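# Place one bread packet from the tray on each plate

## Task

Take bread packets from the tray and set exactly one on each plate, lying flat. The remaining two packets must stay on the tray. The tray, the basket and the plates should end close to where they started, with the basket still standing upright. At the end, no part of either arm may be in contact with anything on the table.

## Robot and tools

Robot: two arms, left_arm and right_arm, each carrying a two-finger gripper and a wrist camera. Calibrated base positions in the scene frame: left_arm (-0.029, +0.281, +0.041) m, right_arm (-0.048, -0.315, +0.003) m, both rotated only slightly about z. The arm names do not correspond to sides of the images.

Frames: the scene frame has its origin at table-top height, midway between the nominal bases. +z points up, +x points out over the table, and left_arm sits on the +y side. Reported end_effector_position (metres) and end_effector_quat_wxyz use the scene frame. That point lies between the finger pads, about 1 cm short of the fingertips. The fingers extend along the gripper's +z axis and open and close along its y axis. Offsets you send are expressed in the axes of each arm's own Hand target, not in the scene frame. Reported poses can be off by a few centimetres.

Row layout, shared by execute_actions and move: a row is one flat list of 14 numbers covering both arms, even if only one arm moves. Order: left dx, dy, dz, rx, ry, rz, opening, then the same seven for right. Each value lies in [-1, 1]. dx..rz form an offset from that arm's Hand target as it was when the action or move began, not an absolute pose. Scale: 1.0 equals 0.6 m for translation or 180 degrees for rotation, so 0.1 is 6 cm. rx, ry, rz are a single rotation vector. Opening is absolute: +1 is fully open (0.094 m) and -1 is closed. Writing 0 there commands a closed-ish middle value, so repeat the current opening to leave a gripper unchanged.

execute_actions(actions, cameras): actions is a list of actions. Each action is a table of up to 15 rows, and each row lasts one 1/30 s step. If fewer than 15 rows are given, the last row is held for the remaining steps. Every row counts from the action's starting Hand target. Sending the same offset again moves the arm further. An empty list just returns state and images. cameras can be cam_head_left, cam_head_right, cam_left_wrist or cam_right_wrist; omit it for all cameras, or pass [] for none.

move(target, speed, blend, opening_speed, blocking, cameras): moves each gripper in a straight line toward a target given as an offset from its Hand target. target is either one 14-number row or a list of up to 15 rows. Every row in the list is an offset from the same starting Hand targets, not from the previous row. speed is in m/s, from 0.002 to 0.5, default 0.25; turning is capped at twice that value in rad/s. Give one speed overall or one per target. blend, in metres, rounds off corners between listed targets. opening_speed is the rate at which the opening changes per second on the -1..1 scale, minimum 0.2; use a slow rate to squeeze soft items. With blocking=false the call returns after about 0.5 s while the move continues. A move is limited to 10 s. Paths do not avoid obstacles or the other arm. A later target's new opening is applied only once the arms come to rest there. The "move:" line reports the outcome: done, off_target, moving, held or fault, plus any limits that acted. "done" means within 10 mm and 2 degrees, but it does not tell you whether the arm is touching something.

wait(seconds 0-10): lets time pass while each arm holds its command. stop: brakes a running move. zoom_image(camera, region [x0,y0,x1,y1], at most 504x504 px) enlarges part of the latest image. read_manual only gives licence texts. finished_scene(scene) ends the scene and cannot be undone.

Controller behaviour: at each step the commanded pose is clipped to within 100 mm and 20 degrees of the measured gripper pose. Friction and weight can leave the gripper a centimetre or more short of the command. Another action, even one of all zeros, requests the target again. If the gripper still falls short, send the remaining distance as an offset. An arm blocked by an object keeps pushing until you command it back past the gripper. Sending zeros for all six pose values re-requests the Hand target.

Gripping: grip_measured uses the same scale as opening. On a hard object it reads about 3 mm narrower than the object. Force ramps up to its limit once the command is about 0.05 below the reading at first contact. To release, command an opening well above grip_measured.

Results give joint positions, velocities and torques; torques include the arm's own weight, and joints 1-3 wrap at ±28 N m. They also give Hand target, Tool commands, Time used and images. Motor heat rises when holding loads, reaching far or pushing into things. At 90 °C a fault folds that arm up for the rest of the scene, so watch for MOTOR HOT lines.

Avoid: dropping packets, opening the gripper while a packet is still moving, fast impacts, pressing far past a contact, knocking the basket over, and pushing anything off the table. Also avoid contact or close pressing between the two arms, and paths that pass near an arm's own base, since these can flip its shoulder. Move slowly near contact. At the end, open the grippers and lift both arms clear before finishing.

Each tool is called after "Call:" as name(argument=value, ...), one argument or row to a line, values as JSON.

## Session

Call:
execute_actions(
  actions=[],
)

Scene clock: 0.00 s.
left_arm: end_effector_position=(+0.2799, +0.5375, +0.3495) grip_measured=+1.000 end_effector_quat_wxyz=(+0.516, -0.078, +0.840, -0.149) | right_arm: end_effector_position=(+0.2029, -0.0338, +0.1607) grip_measured=+1.000 end_effector_quat_wxyz=(+0.185, -0.146, +0.972, +0.001)
Joint positions: left_arm=[1.066 1.654 1.659 -1.015 1.048 0.568 0.094] | right_arm=[0.906 1.721 1.526 -1.113 0.266 0.63 0.094]
Joint velocities: within noise
Joint torques (N m): no reading
Heat: left arm: 28 °C; right arm: 29 °C.
Hand target: left_arm +0.2798, +0.5345, +0.3601; +0.526, -0.068, +0.835, -0.144 | right_arm +0.2031, -0.0352, +0.1621; +0.186, -0.145, +0.972, -0.001
Tool commands: left_gripper/opening=+1.0 right_gripper/opening=+1.0
camera_calibration:
cam_left_wrist: T_world_to_cam=[[0.00492672, -0.944825, 0.327539, 0.393985], [-0.787472, -0.205543, -0.581067, 0.574102], [0.61633, -0.255065, -0.745036, 0.315866], [0, 0, 0, 1]] pos_world=[0.255471, 0.570815, 0.439879]
cam_right_wrist: T_world_to_cam=[[0.295151, -0.954628, 0.0396398, -0.0968185], [-0.953477, -0.291623, 0.0764026, 0.208316], [-0.0613761, -0.060346, -0.996289, 0.259056], [0, 0, 0, 1]] pos_world=[0.243101, -0.0160429, 0.246017]

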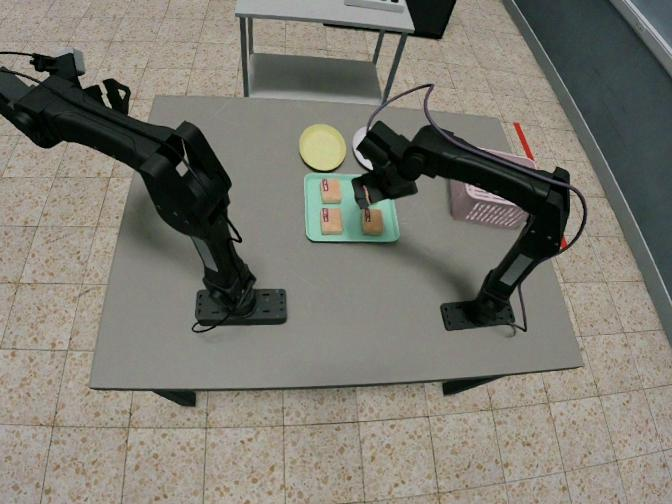

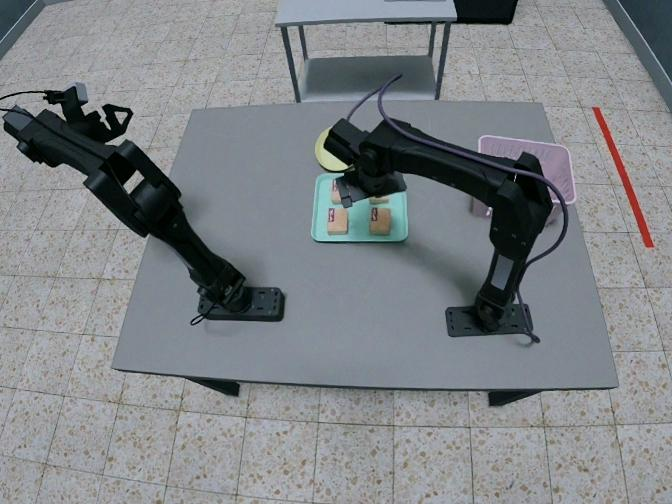

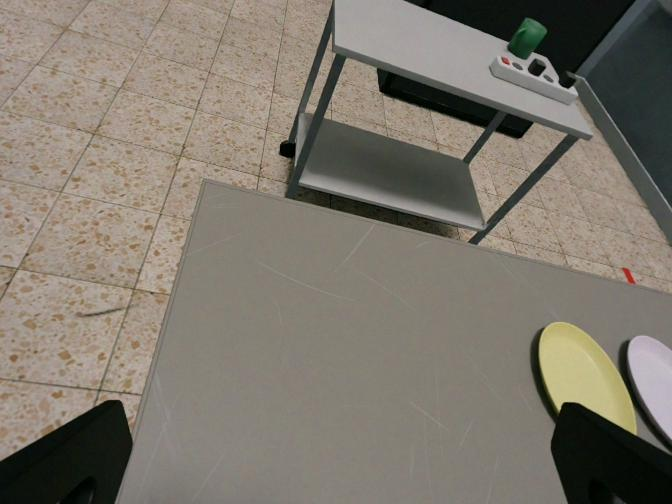

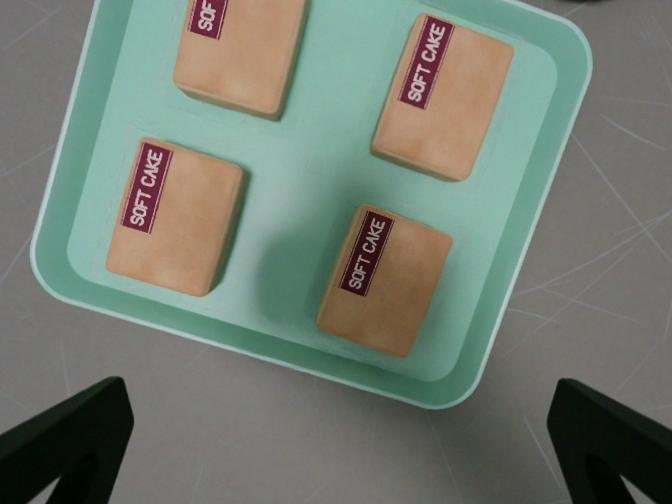

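Call:
move(
  target=[0.397,-0.481,0.269,-0.079,0.190,0.067,1,-0.140,-0.085,0.138,0.0235,-0.046,0.0895,1],
  speed=0.3,
  cameras=["cam_left_wrist","cam_right_wrist"],
)

Scene clock: 36.00 s.
left_arm: end_effector_position=(+0.3012, +0.1713, +0.1695) grip_measured=+1.000 end_effector_quat_wxyz=(+0.245, +0.007, +0.970, -0.001) | right_arm: end_effector_position=(+0.3176, -0.0556, +0.1274) grip_measured=+1.000 end_effector_quat_wxyz=(+0.261, -0.004, +0.965, +0.011)
Joint positions: left_arm=[-0.439 1.448 1.078 -0.741 -0.19 -0.363 0.094] | right_arm=[0.686 1.868 1.512 -0.795 0.33 0.663 0.094]
Joint velocities: within noise
Joint torques (N m): left_arm=[-0.09 -4.78 9.54 0.76 -0.24 -0.07] | right_arm=[-0.06 -9.06 7.68 0.96 0.3 0.08]
Heat: left arm: 30 °C; right arm: 31 °C.
Hand target: left_arm +0.3096, +0.1701, +0.1802; +0.258, +0.000, +0.966, +0.000 | right_arm +0.3221, -0.0559, +0.1184; +0.259, -0.001, +0.966, +0.000
Off the commanded pose: left_arm 0.014 m, 2 deg | right_arm 0.010 m, 1 deg.
move: off_target (left_arm)
camera_calibration:
cam_left_wrist: T_world_to_cam=[[0.0070785, -0.999773, -0.0201047, 0.174515], [-0.998112, -0.00583717, -0.0611448, 0.35207], [0.0610135, 0.0204995, -0.997926, 0.238151], [0, 0, 0, 1]] pos_world=[0.335639, 0.171649, 0.262693]
cam_right_wrist: T_world_to_cam=[[0.027603, -0.999228, -0.0279588, -0.0590196], [-0.996199, -0.025186, -0.0833908, 0.362606], [0.0826223, 0.0301544, -0.996125, 0.190937], [0, 0, 0, 1]] pos_world=[0.347081, -0.0555991, 0.218785]
Images, in order (width x height): cam_left_wrist 672x504, cam_right_wrist 672x504.

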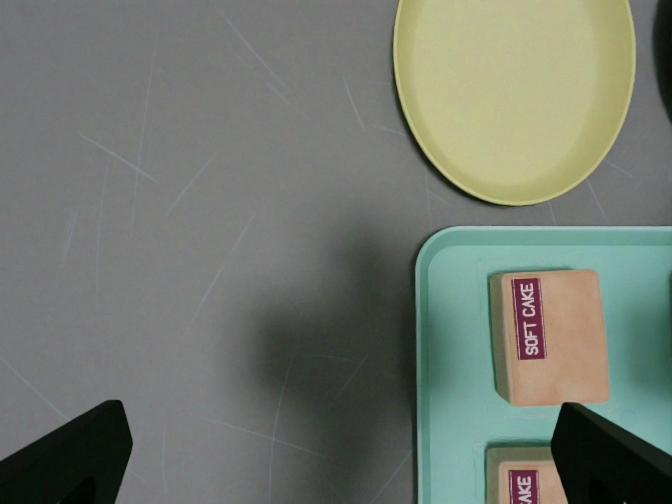

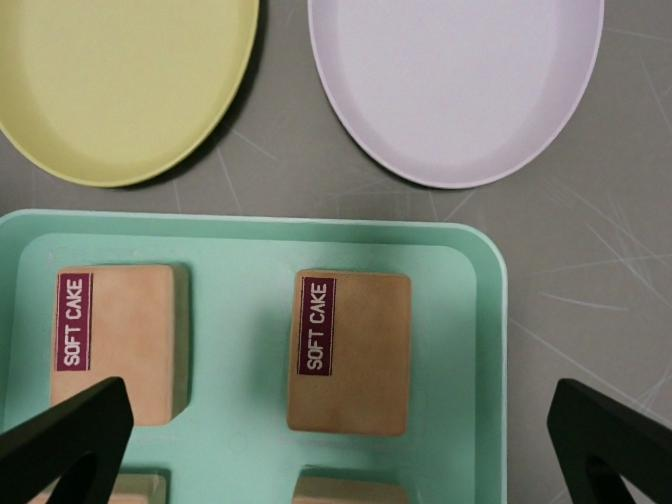

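Call:
move(
  target=[0,0,0,0,0,0,1,0.0977,-0.0133,0.159,0,0,0,1],
  speed=0.13,
  cameras=["cam_right_wrist"],
)

Scene clock: 46.03 s.
left_arm: end_effector_position=(+0.3011, +0.1715, +0.1694) grip_measured=+1.000 end_effector_quat_wxyz=(+0.245, +0.006, +0.970, -0.001) | right_arm: end_effector_position=(+0.3203, -0.0570, +0.0212) grip_measured=+1.000 end_effector_quat_wxyz=(+0.268, +0.000, +0.963, +0.016)
Joint positions: left_arm=[-0.439 1.448 1.078 -0.742 -0.191 -0.363 0.094] | right_arm=[0.68 1.987 1.222 -0.367 0.33 0.663 0.094]
Joint velocities: within noise
Joint torques (N m): left_arm=[-0.09 -4.77 9.54 0.77 -0.23 -0.07] | right_arm=[-0.42 -9.76 5.6 0.98 0.25 -0.01]
Heat: left arm: 33 °C; right arm: 31 °C.
Hand target: left_arm +0.3096, +0.1701, +0.1802; +0.258, +0.000, +0.966, +0.000 | right_arm +0.3190, -0.0640, +0.0063; +0.259, -0.001, +0.966, +0.000
Off the commanded pose: left_arm 0.014 m, 2 deg | right_arm 0.016 m, 2 deg.
move: off_target (left_arm, right_arm)
camera_calibration:
cam_right_wrist: T_world_to_cam=[[0.0216812, -0.998967, -0.0399435, -0.0613017], [-0.995016, -0.0176713, -0.0981411, 0.35675], [0.0973338, 0.0418722, -0.994371, 0.080822], [0, 0, 0, 1]] pos_world=[0.348434, -0.0583184, 0.11293]
Images, in order (width x height): cam_right_wrist 672x504.

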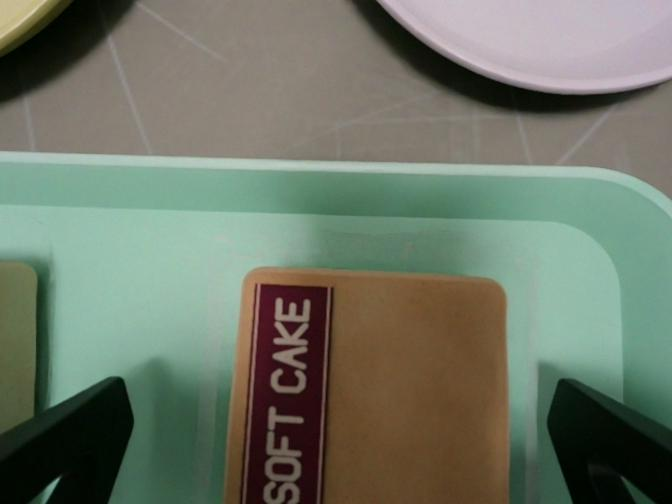

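Call:
move(
  target=[
    [0,0,0,0,0,0,1,0,0,0,0,0,0,-0.06],
    [0,0,0,0,0,0,1,-0.075,0,-0.13,0,0,0,-0.06],
    [0.075,-0.18,0.13,0,0,0,1,-0.2867,-0.067,0.0135,0,0,0,-0.06],
  ],
  speed=0.18,
  blend=[0,0.03,0],
  opening_speed=1,
  cameras=["cam_left_wrist","cam_right_wrist"],
)

Scene clock: 70.97 s.
left_arm: end_effector_position=(+0.2997, +0.0662, +0.0842) grip_measured=+1.000 end_effector_quat_wxyz=(+0.243, +0.008, +0.970, +0.003) | right_arm: end_effector_position=(+0.4723, -0.1068, +0.1032) grip_measured=+0.184 end_effector_quat_wxyz=(+0.278, +0.007, +0.961, +0.007)
Joint positions: left_arm=[-0.742 1.777 1.078 -0.492 -0.318 -0.645 0.094] | right_arm=[0.392 2.253 1.965 -0.763 0.225 0.404 0.056]
Joint velocities: within noise
Joint torques (N m): left_arm=[0.05 -7.02 7.75 0.83 -0.32 -0.07] | right_arm=[0.38 -12.01 9.33 0.87 0.06 -0.02]
Heat: left arm: 35 °C; right arm: 31 °C.
Hand target: left_arm +0.3094, +0.0621, +0.0902; +0.258, +0.000, +0.966, +0.000 | right_arm +0.4721, -0.1040, +0.0857; +0.259, -0.001, +0.966, +0.000
Off the commanded pose: left_arm 0.012 m, 2 deg | right_arm 0.018 m, 2 deg.
move: off_target (left_arm, right_arm)
camera_calibration:
cam_left_wrist: T_world_to_cam=[[0.0057532, -0.999583, -0.0282937, 0.0688216], [-0.998392, -0.00414586, -0.0565431, 0.344342], [0.0564022, 0.0285735, -0.997999, 0.156135], [0, 0, 0, 1]] pos_world=[0.334586, 0.0657592, 0.17724]
cam_right_wrist: T_world_to_cam=[[0.00472631, -0.999646, -0.0261712, -0.104587], [-0.993017, -0.00160681, -0.117957, 0.518014], [0.117873, 0.0265459, -0.992674, 0.138134], [0, 0, 0, 1]] pos_world=[0.498609, -0.107384, 0.195488]
Images, in order (width x height): cam_left_wrist 672x504, cam_right_wrist 672x504.

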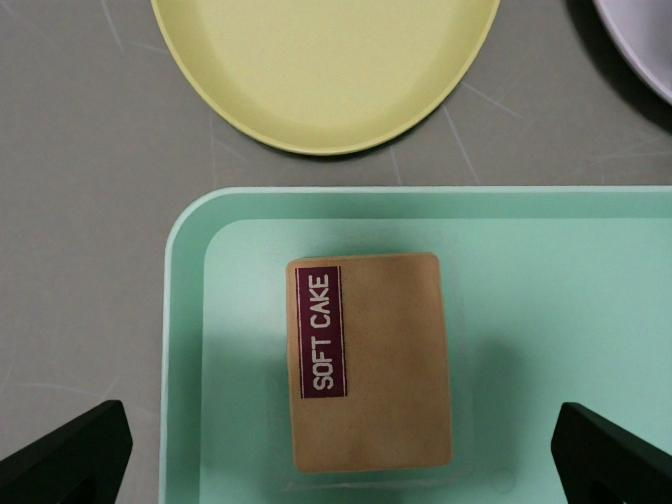

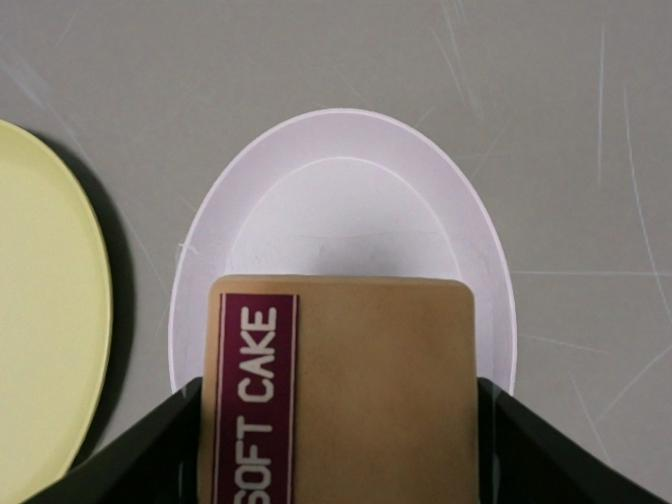

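Call:
move(
  target=[0.0648,-0.0075,0.1012,0,0,0,1,0.0592,0,0.139,0,0,0,-0.06],
  speed=0.1,
  cameras=["cam_left_wrist","cam_right_wrist"],
)

Scene clock: 88.07 s.
left_arm: end_effector_position=(+0.3073, +0.0553, +0.0240) grip_measured=+1.000 end_effector_quat_wxyz=(+0.256, +0.002, +0.967, -0.008) | right_arm: end_effector_position=(+0.4860, -0.0994, +0.0239) grip_measured=+0.183 end_effector_quat_wxyz=(+0.280, +0.003, +0.960, +0.009)
Joint positions: left_arm=[-0.752 1.934 0.988 -0.214 -0.325 -0.662 0.094] | right_arm=[0.392 2.375 1.853 -0.521 0.221 0.395 0.056]
Joint velocities: within noise
Joint torques (N m): left_arm=[-0.47 -7.41 4.25 0.87 -0.32 -0.07] | right_arm=[-0.46 -12.72 6.35 1.14 0.05 -0.03]
Heat: left arm: 34 °C; right arm: 32 °C.
Hand target: left_arm +0.3059, +0.0577, +0.0181; +0.258, +0.000, +0.966, +0.000 | right_arm +0.4831, -0.1040, -0.0046; +0.259, -0.001, +0.966, +0.000
Off the commanded pose: left_arm 0.006 m, 1 deg | right_arm 0.029 m, 3 deg.
move: off_target (right_arm)
camera_calibration:
cam_left_wrist: T_world_to_cam=[[0.0123696, -0.999916, -0.00375702, 0.0535223], [-0.996438, -0.0120129, -0.0834685, 0.348934], [0.0834164, 0.00477611, -0.996503, 0.0888581], [0, 0, 0, 1]] pos_world=[0.339617, 0.0572851, 0.117873]
cam_right_wrist: T_world_to_cam=[[0.0142238, -0.999501, -0.0281894, -0.103793], [-0.992411, -0.0106678, -0.122506, 0.52118], [0.122144, 0.029718, -0.992067, 0.0558737], [0, 0, 0, 1]] pos_world=[0.511876, -0.0998421, 0.116352]
Images, in order (width x height): cam_left_wrist 672x504, cam_right_wrist 672x504.

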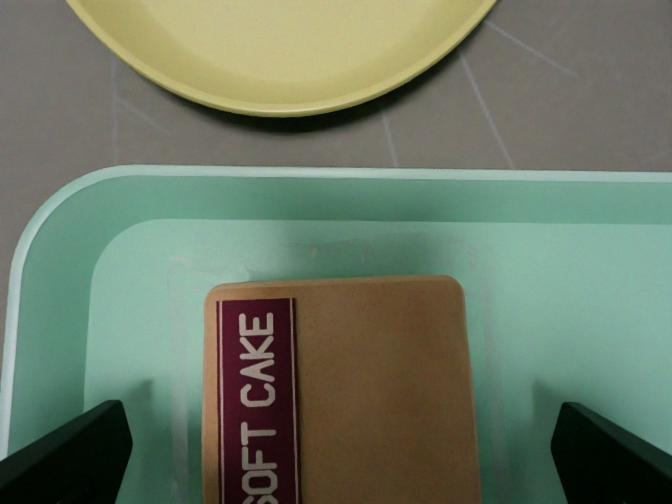

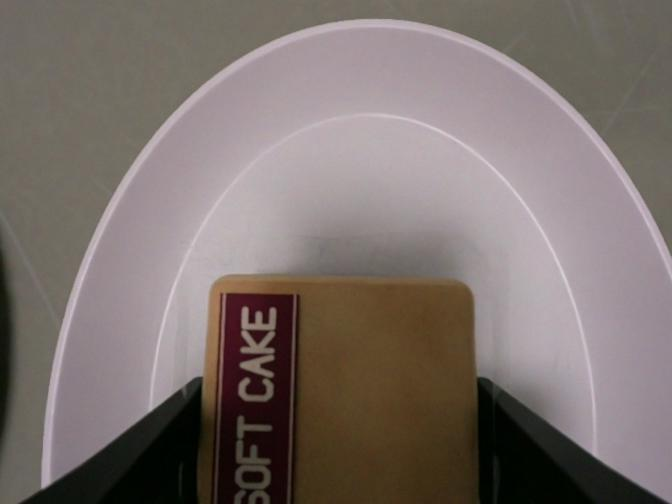

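Call:
move(
  target=[
    [0,0,0,0,0,0,1,0,0,0,0,0,0,-0.06],
    [0,0,0,0,0,0,-0.06,0,0,0,0,0,0,1],
    [-0.075,0,-0.13,0,0,0,-0.06,-0.075,0,-0.13,0,0,0,1],
    [-0.288,0.011,0.047,0,0,0,-0.06,0.0315,-0.117,-0.345,0,0,0,1],
  ],
  speed=[0.15,0.15,0.12,0.2],
  blend=[0,0,0.03,0],
  opening_speed=1,
  cameras=["cam_left_wrist","cam_right_wrist"],
)

Scene clock: 106.40 s.
left_arm: end_effector_position=(+0.4620, +0.0702, +0.0766) grip_measured=+0.043 end_effector_quat_wxyz=(+0.251, -0.003, +0.968, +0.004) | right_arm: end_effector_position=(+0.3716, -0.1696, +0.1657) grip_measured=+0.999 end_effector_quat_wxyz=(+0.269, +0.002, +0.963, +0.002)
Joint positions: left_arm=[-0.504 2.243 1.717 -0.592 -0.239 -0.438 0.049] | right_arm=[0.356 1.77 1.525 -0.819 0.206 0.364 0.094]
Joint velocities: within noise
Joint torques (N m): left_arm=[-0.23 -10.41 9.62 0.78 -0.11 0.08] | right_arm=[-0.31 -12.78 5.85 0.82 0.04 -0.03]
Heat: left arm: 32 °C; right arm: 33 °C.
Hand target: left_arm +0.4698, +0.0642, +0.0798; +0.258, +0.000, +0.966, +0.000 | right_arm +0.3632, -0.1742, +0.1652; +0.259, -0.001, +0.966, +0.000
Off the commanded pose: left_arm 0.010 m, 1 deg | right_arm 0.010 m, 1 deg.
move: done; target 2's new opening was sent with right_arm's hand 0.029 m and 3 deg from that target
camera_calibration:
cam_left_wrist: T_world_to_cam=[[0.0293574, -0.999244, -0.0254718, 0.0605161], [-0.996836, -0.0273844, -0.0746208, 0.508262], [0.0738669, 0.0275819, -0.996887, 0.131147], [0, 0, 0, 1]] pos_world=[0.49519, 0.0707716, 0.170207]
cam_right_wrist: T_world_to_cam=[[0.0107154, -0.999832, -0.0148754, -0.169373], [-0.995013, -0.00918609, -0.0993169, 0.421657], [0.0991635, 0.0158654, -0.994945, 0.219317], [0, 0, 0, 1]] pos_world=[0.399621, -0.168951, 0.257567]
Images, in order (width x height): cam_left_wrist 672x504, cam_right_wrist 672x504.

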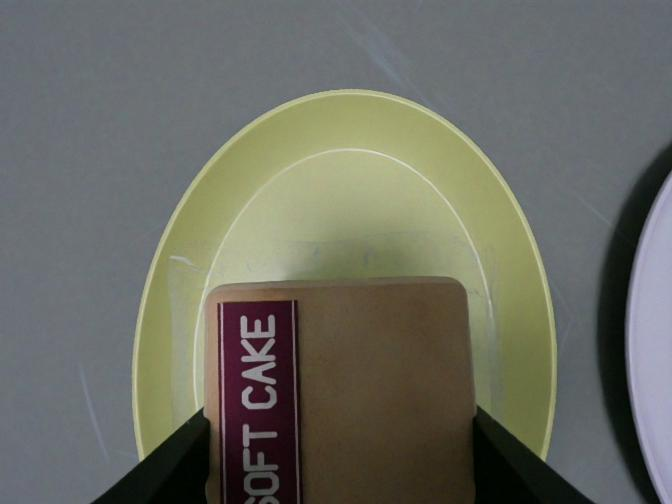

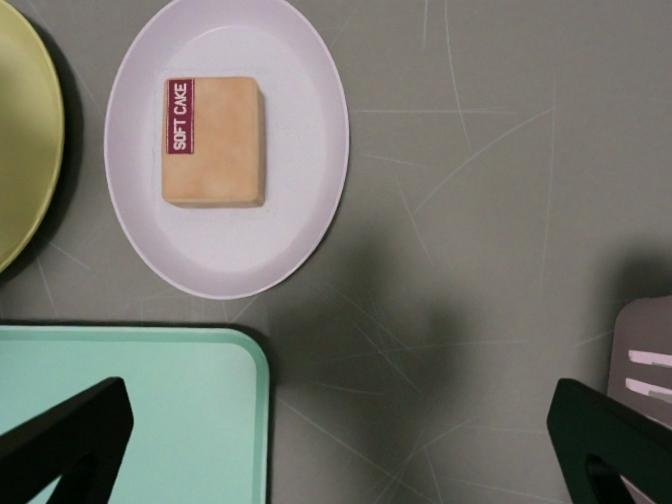

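Call:
move(
  target=[0.0513,0,0.0955,0,0,0,-0.06,0,0,0,0,0,0,1],
  speed=0.1,
  cameras=["cam_left_wrist"],
)

Scene clock: 116.67 s.
left_arm: end_effector_position=(+0.4734, +0.0639, +0.0277) grip_measured=+0.038 end_effector_quat_wxyz=(+0.264, -0.004, +0.965, -0.003) | right_arm: end_effector_position=(+0.3715, -0.1696, +0.1657) grip_measured=+0.999 end_effector_quat_wxyz=(+0.268, +0.002, +0.963, +0.002)
Joint positions: left_arm=[-0.504 2.342 1.669 -0.415 -0.238 -0.437 0.049] | right_arm=[0.356 1.77 1.525 -0.82 0.206 0.364 0.094]
Joint velocities: within noise
Joint torques (N m): left_arm=[-0.05 -10.7 5.19 1.02 -0.11 0.08] | right_arm=[-0.29 -12.77 5.85 0.83 0.05 -0.03]
Heat: left arm: 34 °C; right arm: 33 °C.
Hand target: left_arm +0.4717, +0.0642, +0.0147; +0.258, +0.000, +0.966, +0.000 | right_arm +0.3632, -0.1742, +0.1652; +0.259, -0.001, +0.966, +0.000
Off the commanded pose: left_arm 0.013 m, 1 deg | right_arm 0.010 m, 1 deg.
move: off_target (left_arm)
camera_calibration:
cam_left_wrist: T_world_to_cam=[[0.0279818, -0.999549, -0.0108756, 0.0529512], [-0.994665, -0.0267612, -0.099623, 0.515444], [0.0992871, 0.0136052, -0.994966, 0.070584], [0, 0, 0, 1]] pos_world=[0.504205, 0.0657609, 0.122155]
Images, in order (width x height): cam_left_wrist 672x504.

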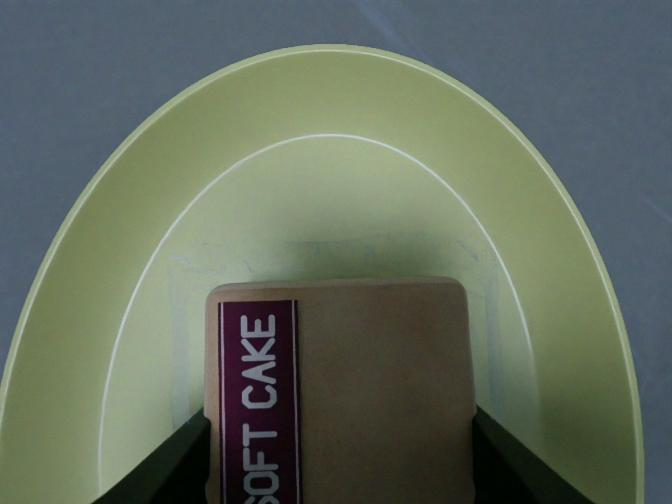

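Call:
move(
  target=[
    [0,0,0.003,0,0,0,-0.06,0,0,0,0,0,0,1],
    [0,0,0.003,0,0,0,1,0,0,0,0,0,0,1],
    [-0.0833,0,-0.1443,0,0,0,1,0,0,0,0,0,0,1],
    [0.0627,0.117,-0.325,0,0,0,1,0,0,0,0,0,0,1],
  ],
  speed=[0.15,0.15,0.12,0.2],
  blend=[0,0,0.03,0],
  opening_speed=1,
)

Scene clock: 135.40 s.
left_arm: end_effector_position=(+0.3455, +0.1314, +0.1595) grip_measured=+0.998 end_effector_quat_wxyz=(+0.254, -0.001, +0.967, +0.003) | right_arm: end_effector_position=(+0.3714, -0.1696, +0.1656) grip_measured=+0.999 end_effector_quat_wxyz=(+0.268, +0.002, +0.963, +0.002)
Joint positions: left_arm=[-0.504 1.666 1.247 -0.692 -0.237 -0.432 0.094] | right_arm=[0.356 1.77 1.525 -0.82 0.206 0.364 0.094]
Joint velocities: within noise
Joint torques (N m): left_arm=[0.31 -9.57 5.23 0.78 -0.1 0.08] | right_arm=[-0.29 -12.77 5.85 0.83 0.04 -0.03]
Heat: left arm: 32 °C; right arm: 34 °C.
Hand target: left_arm +0.3418, +0.1345, +0.1650; +0.258, +0.000, +0.966, +0.000 | right_arm +0.3632, -0.1742, +0.1652; +0.259, -0.001, +0.966, +0.000
Off the commanded pose: left_arm 0.007 m, 1 deg | right_arm 0.009 m, 1 deg.
move: done; target 2's new opening was sent with left_arm's hand 0.014 m and 1 deg from that target
camera_calibration:
cam_left_wrist: T_world_to_cam=[[0.0236487, -0.999442, -0.0235961, 0.128929], [-0.996603, -0.0217058, -0.0794489, 0.399933], [0.0788924, 0.0253948, -0.99656, 0.219257], [0, 0, 0, 1]] pos_world=[0.378227, 0.13197, 0.253319]
cam_right_wrist: T_world_to_cam=[[0.0112146, -0.999829, -0.0146863, -0.169591], [-0.995091, -0.00971474, -0.0984876, 0.421279], [0.0983281, 0.0157187, -0.99503, 0.219532], [0, 0, 0, 1]] pos_world=[0.399526, -0.16892, 0.257441]

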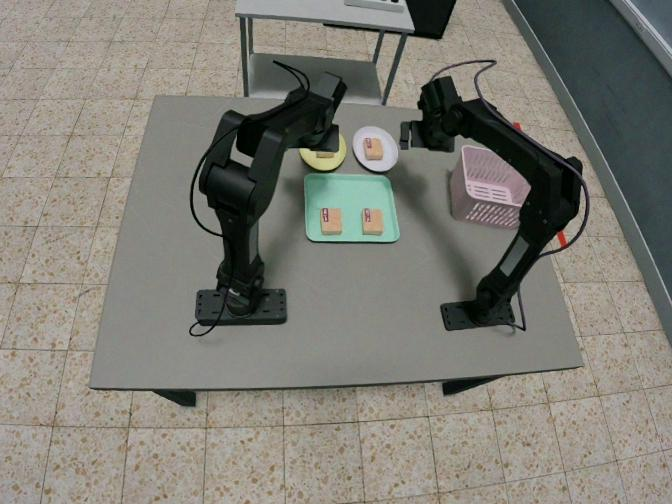

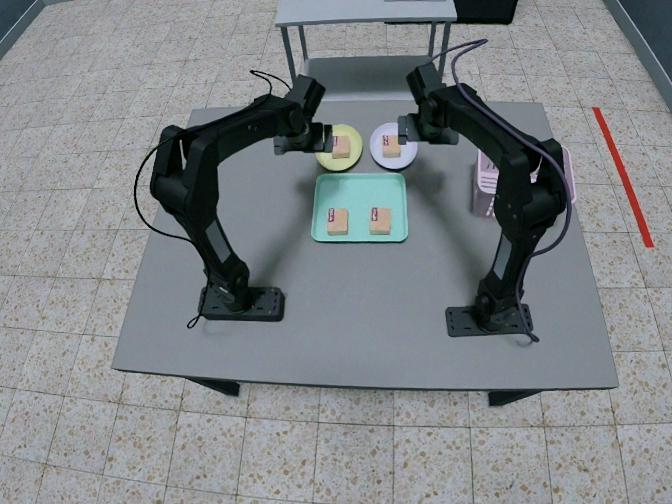

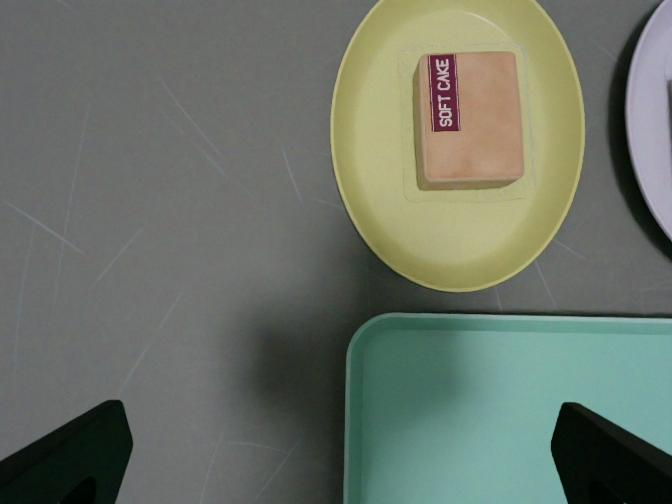

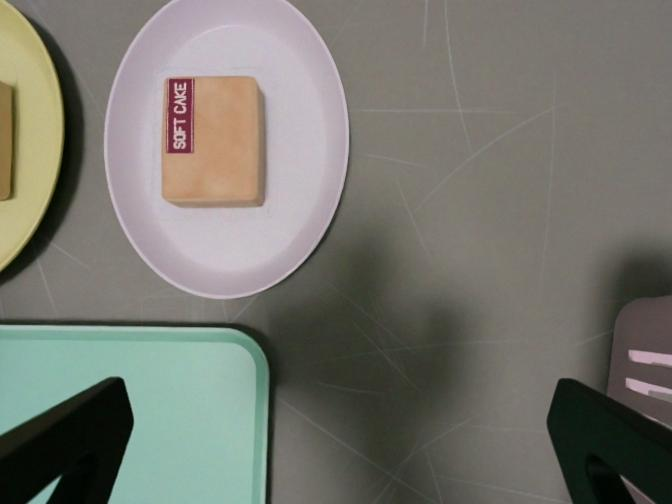

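Perfect.

Call:
finished_scene(
  scene=2,
)

The scene is finished: the task was done.


## Next scene

The same job, from a new start.

Call:
execute_actions(
  actions=[],
)

Scene clock: 0.00 s.
left_arm: end_effector_position=(+0.1533, -0.1415, +0.1946) grip_measured=+1.000 end_effector_quat_wxyz=(+0.173, +0.894, +0.405, -0.080) | right_arm: end_effector_position=(+0.1663, -0.5254, +0.2206) grip_measured=+1.000 end_effector_quat_wxyz=(+0.173, +0.534, +0.712, -0.422)
Joint positions: left_arm=[-1.116 1.983 1.839 -1.083 0.175 1.162 0.094] | right_arm=[-0.334 1.52 1.316 -1.335 0.946 0.993 0.094]
Joint velocities: within noise
Joint torques (N m): no reading
Heat: left arm: 27 °C; right arm: 27 °C.
Hand target: left_arm +0.1529, -0.1435, +0.2050; +0.185, +0.892, +0.403, -0.084 | right_arm +0.1654, -0.5264, +0.2240; +0.177, +0.533, +0.709, -0.426
Tool commands: left_gripper/opening=+1.0 right_gripper/opening=+1.0
camera_calibration:
cam_left_wrist: T_world_to_cam=[[-0.758401, 0.595194, -0.265654, 0.254155], [0.584376, 0.801436, 0.127302, 0.0391611], [0.288674, -0.0586962, -0.955626, 0.224333], [0, 0, 0, 1]] pos_world=[0.105108, -0.169489, 0.276911]
cam_right_wrist: T_world_to_cam=[[-0.90681, -0.0909654, 0.411607, 0.0139741], [-0.258481, 0.891318, -0.372477, 0.630454], [-0.332991, -0.444158, -0.831769, 0.094111], [0, 0, 0, 1]] pos_world=[0.20697, -0.518864, 0.307356]

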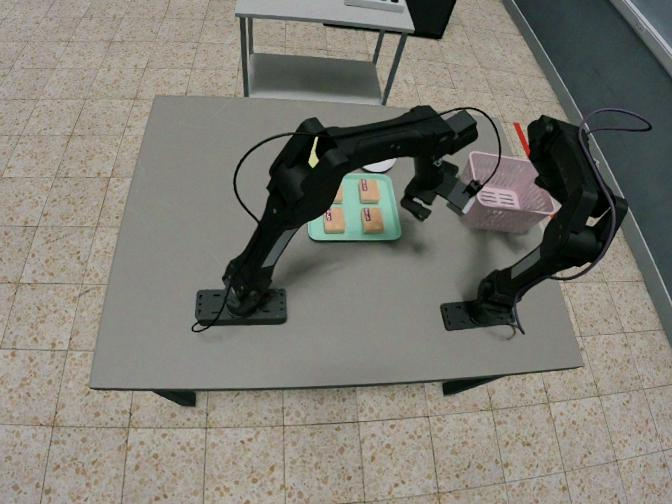

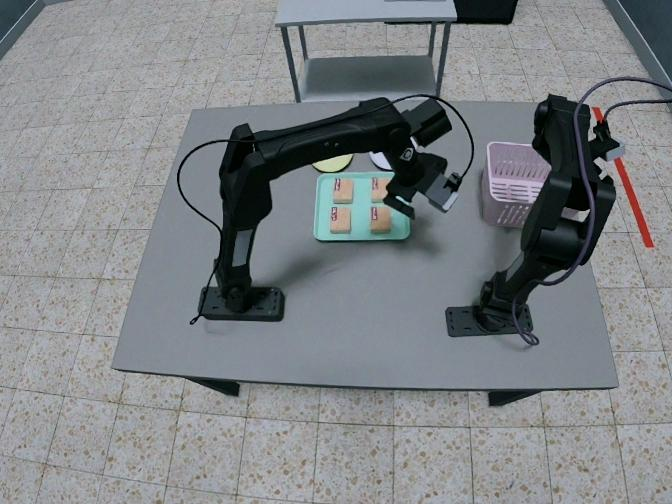

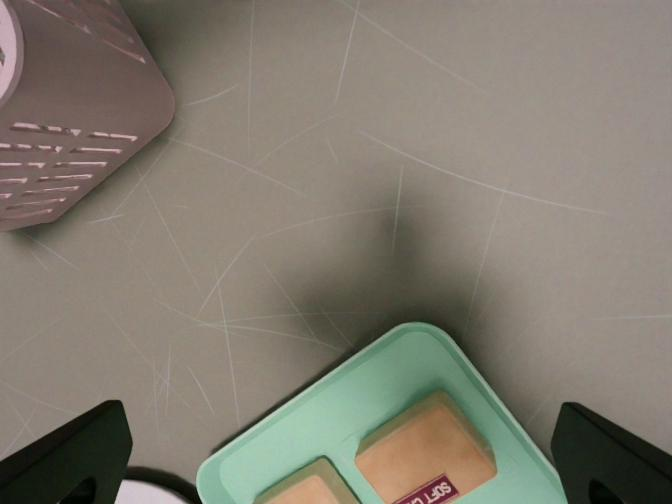

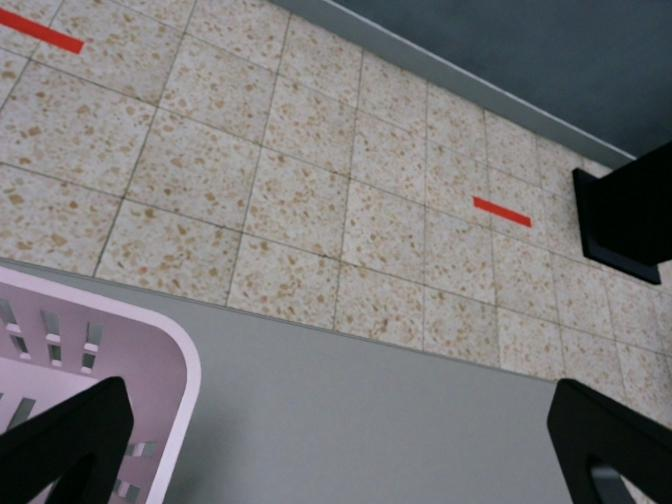

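Call:
move(
  target=[0.421,-0.0113,-0.077,-0.247,0.059,-0.665,1,0.2015,0.248,-0.531,-0.385,-0.009,-0.283,1],
  speed=0.35,
  cameras=["cam_left_wrist","cam_right_wrist"],
)

Scene clock: 27.57 s.
left_arm: end_effector_position=(+0.3066, +0.0555, +0.1629) grip_measured=+1.000 end_effector_quat_wxyz=(+0.249, +0.007, +0.968, -0.002) | right_arm: end_effector_position=(+0.3141, -0.1957, +0.2592) grip_measured=+1.000 end_effector_quat_wxyz=(+0.256, +0.006, +0.967, -0.004)
Joint positions: left_arm=[-0.753 1.721 1.334 -0.791 -0.324 -0.655 0.094] | right_arm=[0.355 1.617 1.745 -1.22 0.209 0.374 0.094]
Joint velocities: within noise
Joint torques (N m): left_arm=[0.09 -6.63 9.76 0.66 -0.32 -0.07] | right_arm=[0.39 -6.01 8.59 1.07 0.06 -0.02]
Heat: left arm: 31 °C; right arm: 30 °C.
Hand target: left_arm +0.3146, +0.0530, +0.1701; +0.259, +0.000, +0.966, +0.000 | right_arm +0.3208, -0.1904, +0.2599; +0.259, +0.001, +0.966, +0.000
Off the commanded pose: left_arm 0.011 m, 1 deg | right_arm 0.009 m, 1 deg.
move: off_target (left_arm)
camera_calibration:
cam_left_wrist: T_world_to_cam=[[0.00586956, -0.999801, -0.0190605, 0.0587837], [-0.997581, -0.00453404, -0.0693701, 0.357474], [0.0692699, 0.0194215, -0.997409, 0.231025], [0, 0, 0, 1]] pos_world=[0.340261, 0.0559059, 0.256345]
cam_right_wrist: T_world_to_cam=[[0.000530519, -0.999983, -0.00586421, -0.192577], [-0.997274, -0.0000963431, -0.0737919, 0.369359], [0.07379, 0.00588737, -0.997256, 0.324987], [0, 0, 0, 1]] pos_world=[0.344474, -0.194451, 0.350221]
Images, in order (width x height): cam_left_wrist 672x504, cam_right_wrist 672x504.

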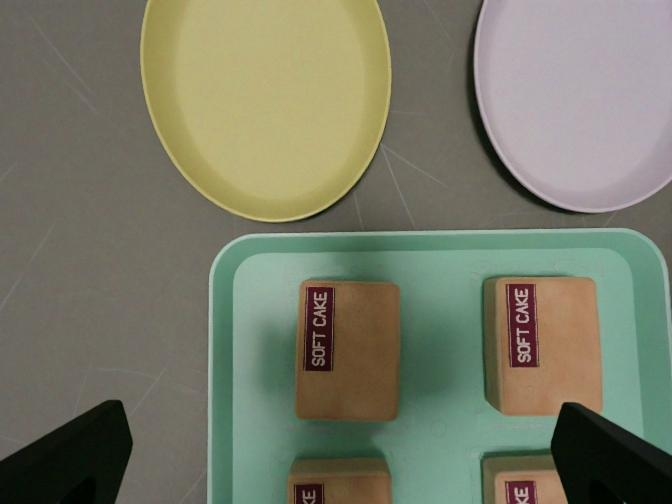

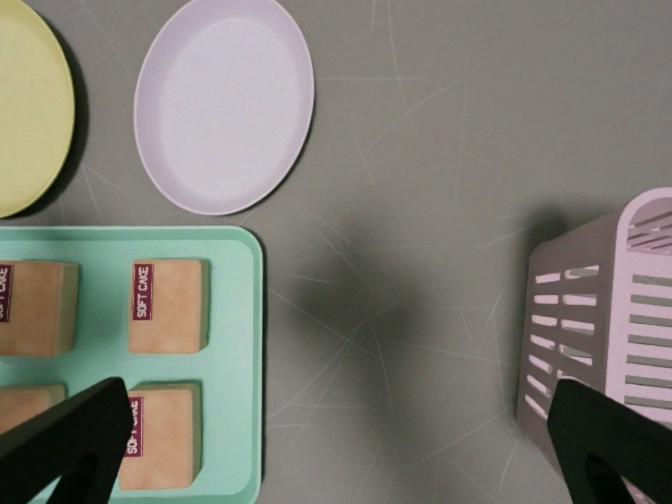

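Call:
move(
  target=[
    [0.1378,-0.0017,0.2122,0,0,0,1,0,0,0,0,0,0,1],
    [0.1378,-0.0017,0.2122,0,0,0,-0.06,0,0,0,0,0,0,1],
    [0.0617,-0.0017,0.08,0,0,0,-0.06,0,0,0,0,0,0,1],
    [-0.145,0.0617,0.257,0,0,0,-0.06,0.114,0.209,0.2075,0,0,0,1],
  ],
  speed=[0.14,0.14,0.18,0.18],
  blend=[0,0,0.03,0],
  opening_speed=1,
  cameras=["cam_left_wrist","cam_right_wrist"],
)

Scene clock: 59.50 s.
left_arm: end_effector_position=(+0.4591, +0.0967, +0.0759) grip_measured=+0.162 end_effector_quat_wxyz=(+0.252, -0.005, +0.968, +0.005) | right_arm: end_effector_position=(+0.3227, -0.0623, +0.1299) grip_measured=+1.000 end_effector_quat_wxyz=(+0.264, -0.002, +0.964, +0.012)
Joint positions: left_arm=[-0.455 2.186 1.619 -0.539 -0.219 -0.396 0.055] | right_arm=[0.665 1.857 1.504 -0.784 0.323 0.646 0.094]
Joint velocities: within noise
Joint torques (N m): left_arm=[-0.36 -10.29 9.8 0.83 -0.08 0.08] | right_arm=[-0.03 -9.13 6.11 1 0.29 0.08]
Heat: left arm: 30 °C; right arm: 30 °C.
Hand target: left_arm +0.4671, +0.0901, +0.0802; +0.259, +0.000, +0.966, +0.000 | right_arm +0.3242, -0.0651, +0.1180; +0.259, +0.001, +0.966, +0.000
Off the commanded pose: left_arm 0.011 m, 1 deg | right_arm 0.012 m, 2 deg.
move: off_target (left_arm, right_arm)
camera_calibration:
cam_left_wrist: T_world_to_cam=[[0.0328442, -0.999143, -0.0252088, 0.0854563], [-0.996621, -0.0308406, -0.0761263, 0.506443], [0.0752836, 0.027624, -0.996779, 0.129296], [0, 0, 0, 1]] pos_world=[0.492191, 0.0974303, 0.169587]
cam_right_wrist: T_world_to_cam=[[0.0245879, -0.999176, -0.0322781, -0.0642619], [-0.995693, -0.0215895, -0.0901615, 0.368693], [0.0893903, 0.034356, -0.995404, 0.191191], [0, 0, 0, 1]] pos_world=[0.351594, -0.0628177, 0.22148]
Images, in order (width x height): cam_left_wrist 672x504, cam_right_wrist 672x504.

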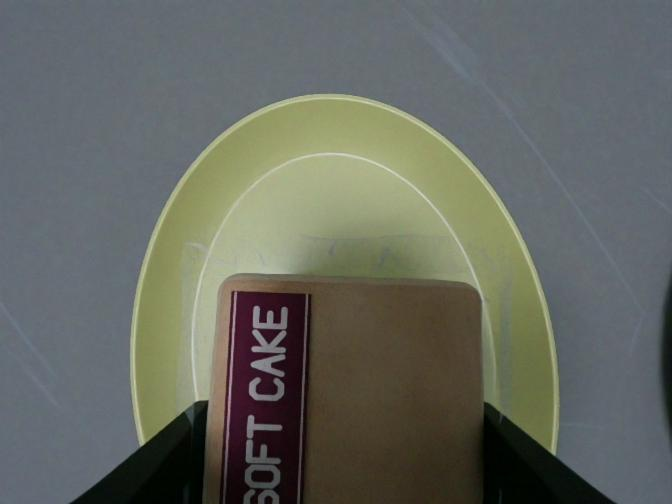

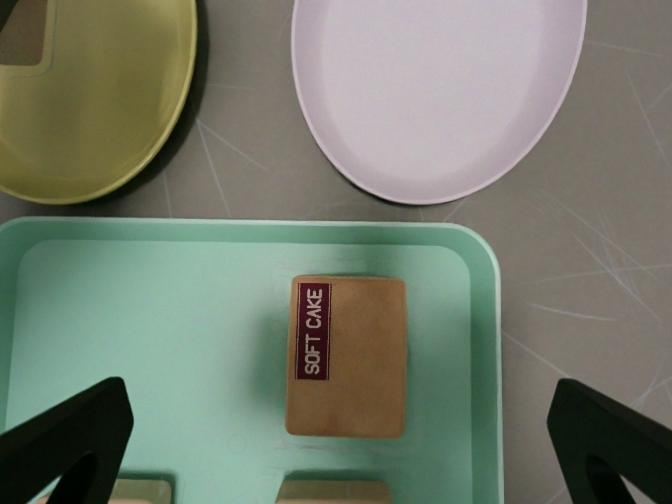

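Call:
move(
  target=[0.0513,0,0.0955,0,0,0,-0.06,0.096,-0.0167,0.1595,0,0,0,1],
  speed=0.13,
  cameras=["cam_left_wrist","cam_right_wrist"],
)

Scene clock: 69.77 s.
left_arm: end_effector_position=(+0.4714, +0.0908, +0.0265) grip_measured=+0.160 end_effector_quat_wxyz=(+0.264, -0.006, +0.964, -0.001) | right_arm: end_effector_position=(+0.3240, -0.0691, +0.0203) grip_measured=+1.000 end_effector_quat_wxyz=(+0.268, +0.003, +0.963, +0.013)
Joint positions: left_arm=[-0.455 2.294 1.576 -0.359 -0.218 -0.394 0.054] | right_arm=[0.652 1.972 1.197 -0.351 0.324 0.642 0.094]
Joint velocities: within noise
Joint torques (N m): left_arm=[-0.18 -10.73 5.23 1.09 -0.09 0.08] | right_arm=[-0.36 -9.26 5.38 1.02 0.2 -0.03]
Heat: left arm: 31 °C; right arm: 29 °C.
Hand target: left_arm +0.4691, +0.0901, +0.0152; +0.259, +0.000, +0.966, +0.000 | right_arm +0.3223, -0.0751, +0.0063; +0.259, +0.001, +0.966, +0.000
Off the commanded pose: left_arm 0.012 m, 1 deg | right_arm 0.015 m, 2 deg.
move: off_target (left_arm, right_arm)
camera_calibration:
cam_left_wrist: T_world_to_cam=[[0.0311438, -0.999439, -0.0123203, 0.0783293], [-0.994429, -0.029741, -0.101127, 0.514285], [0.100704, 0.0154012, -0.994797, 0.0683309], [0, 0, 0, 1]] pos_world=[0.502099, 0.0925283, 0.120948]
cam_right_wrist: T_world_to_cam=[[0.0147048, -0.999239, -0.0361255, -0.0713479], [-0.995052, -0.0110736, -0.0987337, 0.360609], [0.0982586, 0.0373986, -0.994458, 0.0795471], [0, 0, 0, 1]] pos_world=[0.352058, -0.0702753, 0.112133]
Images, in order (width x height): cam_left_wrist 672x504, cam_right_wrist 672x504.

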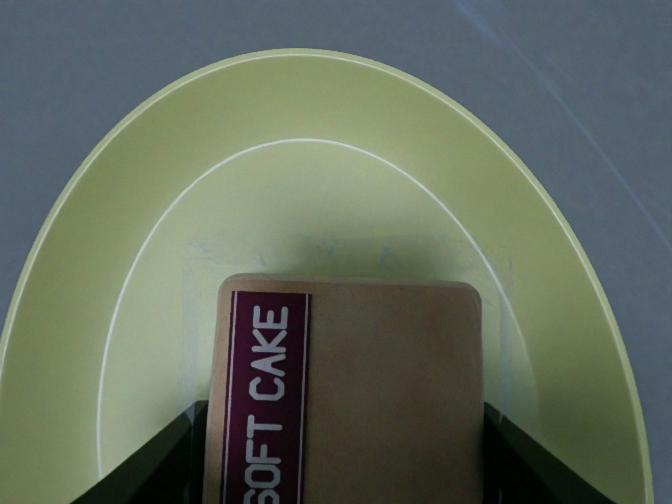

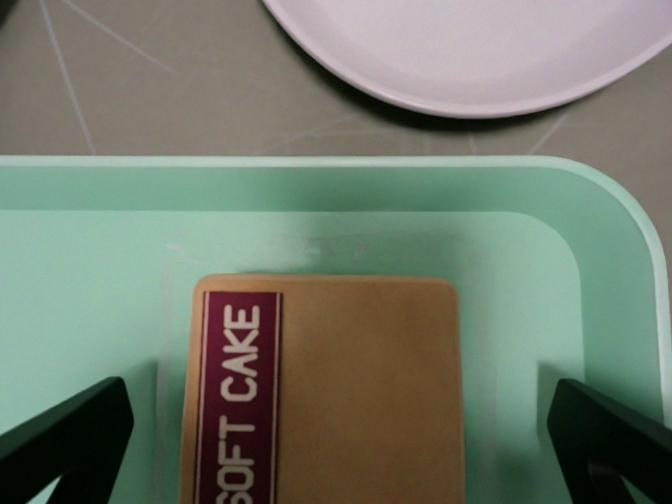

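Call:
move(
  target=[
    [0,0,0.003,0,0,0,1,0,0,0,0,0,0,-0.06],
    [-0.0833,0,-0.1443,0,0,0,1,-0.075,0,-0.13,0,0,0,-0.06],
    [0.0627,0.117,-0.325,0,0,0,1,-0.2847,-0.045,0.0128,0,0,0,-0.06],
    [0.0627,0.117,-0.325,0,0,0,1,-0.2243,-0.045,0.1505,0,0,0,-0.06],
  ],
  speed=[0.15,0.12,0.18,0.1],
  blend=[0,0.03,0.01,0],
  opening_speed=1,
  cameras=["cam_left_wrist","cam_right_wrist"],
)

Scene clock: 86.53 s.
left_arm: end_effector_position=(+0.3442, +0.1566, +0.1630) grip_measured=+0.998 end_effector_quat_wxyz=(+0.259, -0.002, +0.966, +0.001) | right_arm: end_effector_position=(+0.4865, -0.0983, +0.0236) grip_measured=+0.181 end_effector_quat_wxyz=(+0.278, +0.004, +0.960, +0.009)
Joint positions: left_arm=[-0.436 1.607 1.189 -0.668 -0.207 -0.37 0.094] | right_arm=[0.394 2.382 1.866 -0.531 0.221 0.401 0.055]
Joint velocities: within noise
Joint torques (N m): left_arm=[0.44 -8.91 5.18 0.83 -0.07 0.08] | right_arm=[-0.38 -12.19 6.08 1.17 0.07 -0.02]
Heat: left arm: 30 °C; right arm: 30 °C.
Hand target: left_arm +0.3389, +0.1603, +0.1652; +0.259, +0.000, +0.966, +0.000 | right_arm +0.4839, -0.1024, -0.0045; +0.259, +0.001, +0.966, +0.000
Off the commanded pose: left_arm 0.007 m, 0 deg | right_arm 0.028 m, 3 deg.
move: off_target (right_arm)
camera_calibration:
cam_left_wrist: T_world_to_cam=[[0.0246797, -0.999511, -0.0191859, 0.153113], [-0.995606, -0.0228401, -0.0908144, 0.401142], [0.0903318, 0.0213428, -0.995683, 0.218702], [0, 0, 0, 1]] pos_world=[0.375845, 0.157533, 0.257125]
cam_right_wrist: T_world_to_cam=[[0.0107681, -0.999526, -0.0288361, -0.101018], [-0.992831, -0.0072541, -0.119304, 0.52217], [0.119039, 0.0299141, -0.992439, 0.0569704], [0, 0, 0, 1]] pos_world=[0.512733, -0.0988867, 0.115924]
Images, in order (width x height): cam_left_wrist 672x504, cam_right_wrist 672x504.

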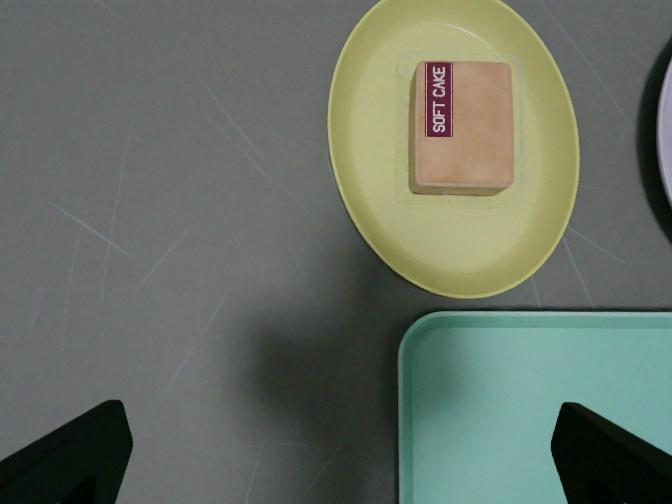

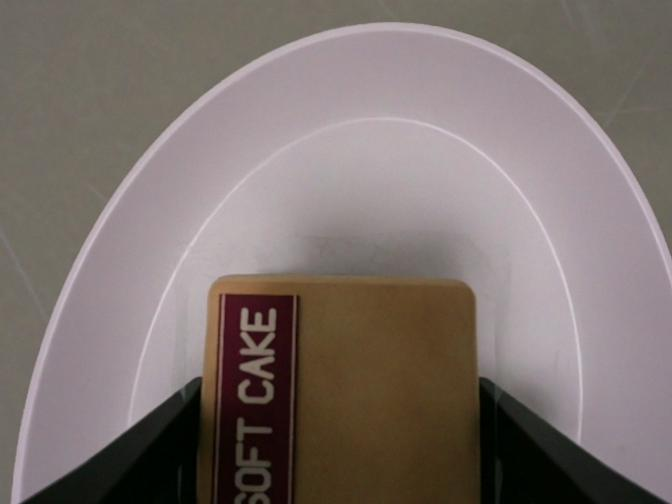

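Same as before. Release and leave.

Call:
move(
  target=[
    [0,0,0,0,0,0,1,0,0,0,0,0,0,1],
    [0,0,0,0,0,0,1,-0.075,0,-0.13,0,0,0,1],
    [0,0,0,0,0,0,1,0.0315,-0.117,-0.345,0,0,0,1],
  ],
  speed=[0.15,0.12,0.2],
  blend=[0,0.03,0],
  opening_speed=1,
  cameras=["cam_head_right","cam_right_wrist"],
)

Scene clock: 94.80 s.
left_arm: end_effector_position=(+0.3441, +0.1565, +0.1629) grip_measured=+0.998 end_effector_quat_wxyz=(+0.259, -0.002, +0.966, +0.001) | right_arm: end_effector_position=(+0.3723, -0.1677, +0.1654) grip_measured=+0.999 end_effector_quat_wxyz=(+0.268, +0.004, +0.963, +0.003)
Joint positions: left_arm=[-0.436 1.607 1.189 -0.668 -0.207 -0.37 0.094] | right_arm=[0.36 1.776 1.532 -0.821 0.208 0.371 0.094]
Joint velocities: within noise
Joint torques (N m): left_arm=[0.43 -8.91 5.18 0.83 -0.07 0.08] | right_arm=[-0.24 -12.52 5.65 0.82 0.05 -0.03]
Heat: left arm: 30 °C; right arm: 32 °C.
Hand target: left_arm +0.3389, +0.1602, +0.1651; +0.259, +0.000, +0.966, +0.000 | right_arm +0.3637, -0.1724, +0.1653; +0.259, +0.001, +0.966, +0.000
Off the commanded pose: left_arm 0.007 m, 0 deg | right_arm 0.010 m, 1 deg.
move: done
camera_calibration:
cam_right_wrist: T_world_to_cam=[[0.00789977, -0.999831, -0.0165971, -0.166159], [-0.995122, -0.00622822, -0.098455, 0.422786], [0.098335, 0.0172939, -0.995003, 0.219392], [0, 0, 0, 1]] pos_world=[0.400463, -0.167292, 0.257163]
Images, in order (width x height): cam_head_right 672x504, cam_right_wrist 672x504.

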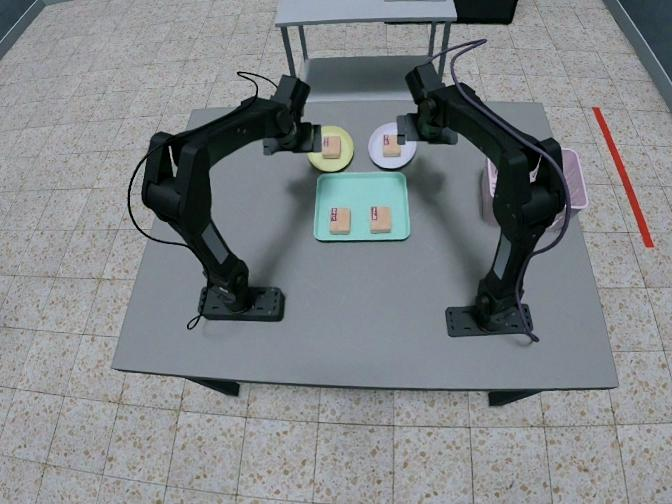

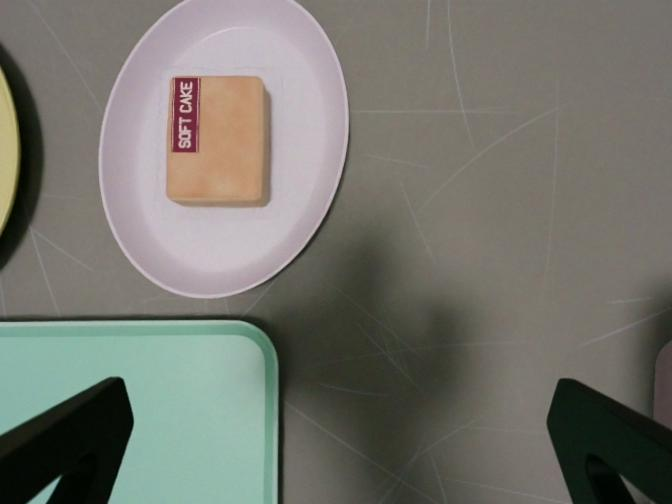

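Call:
finished_scene(
  scene=3,
)

The scene is finished: the task was done.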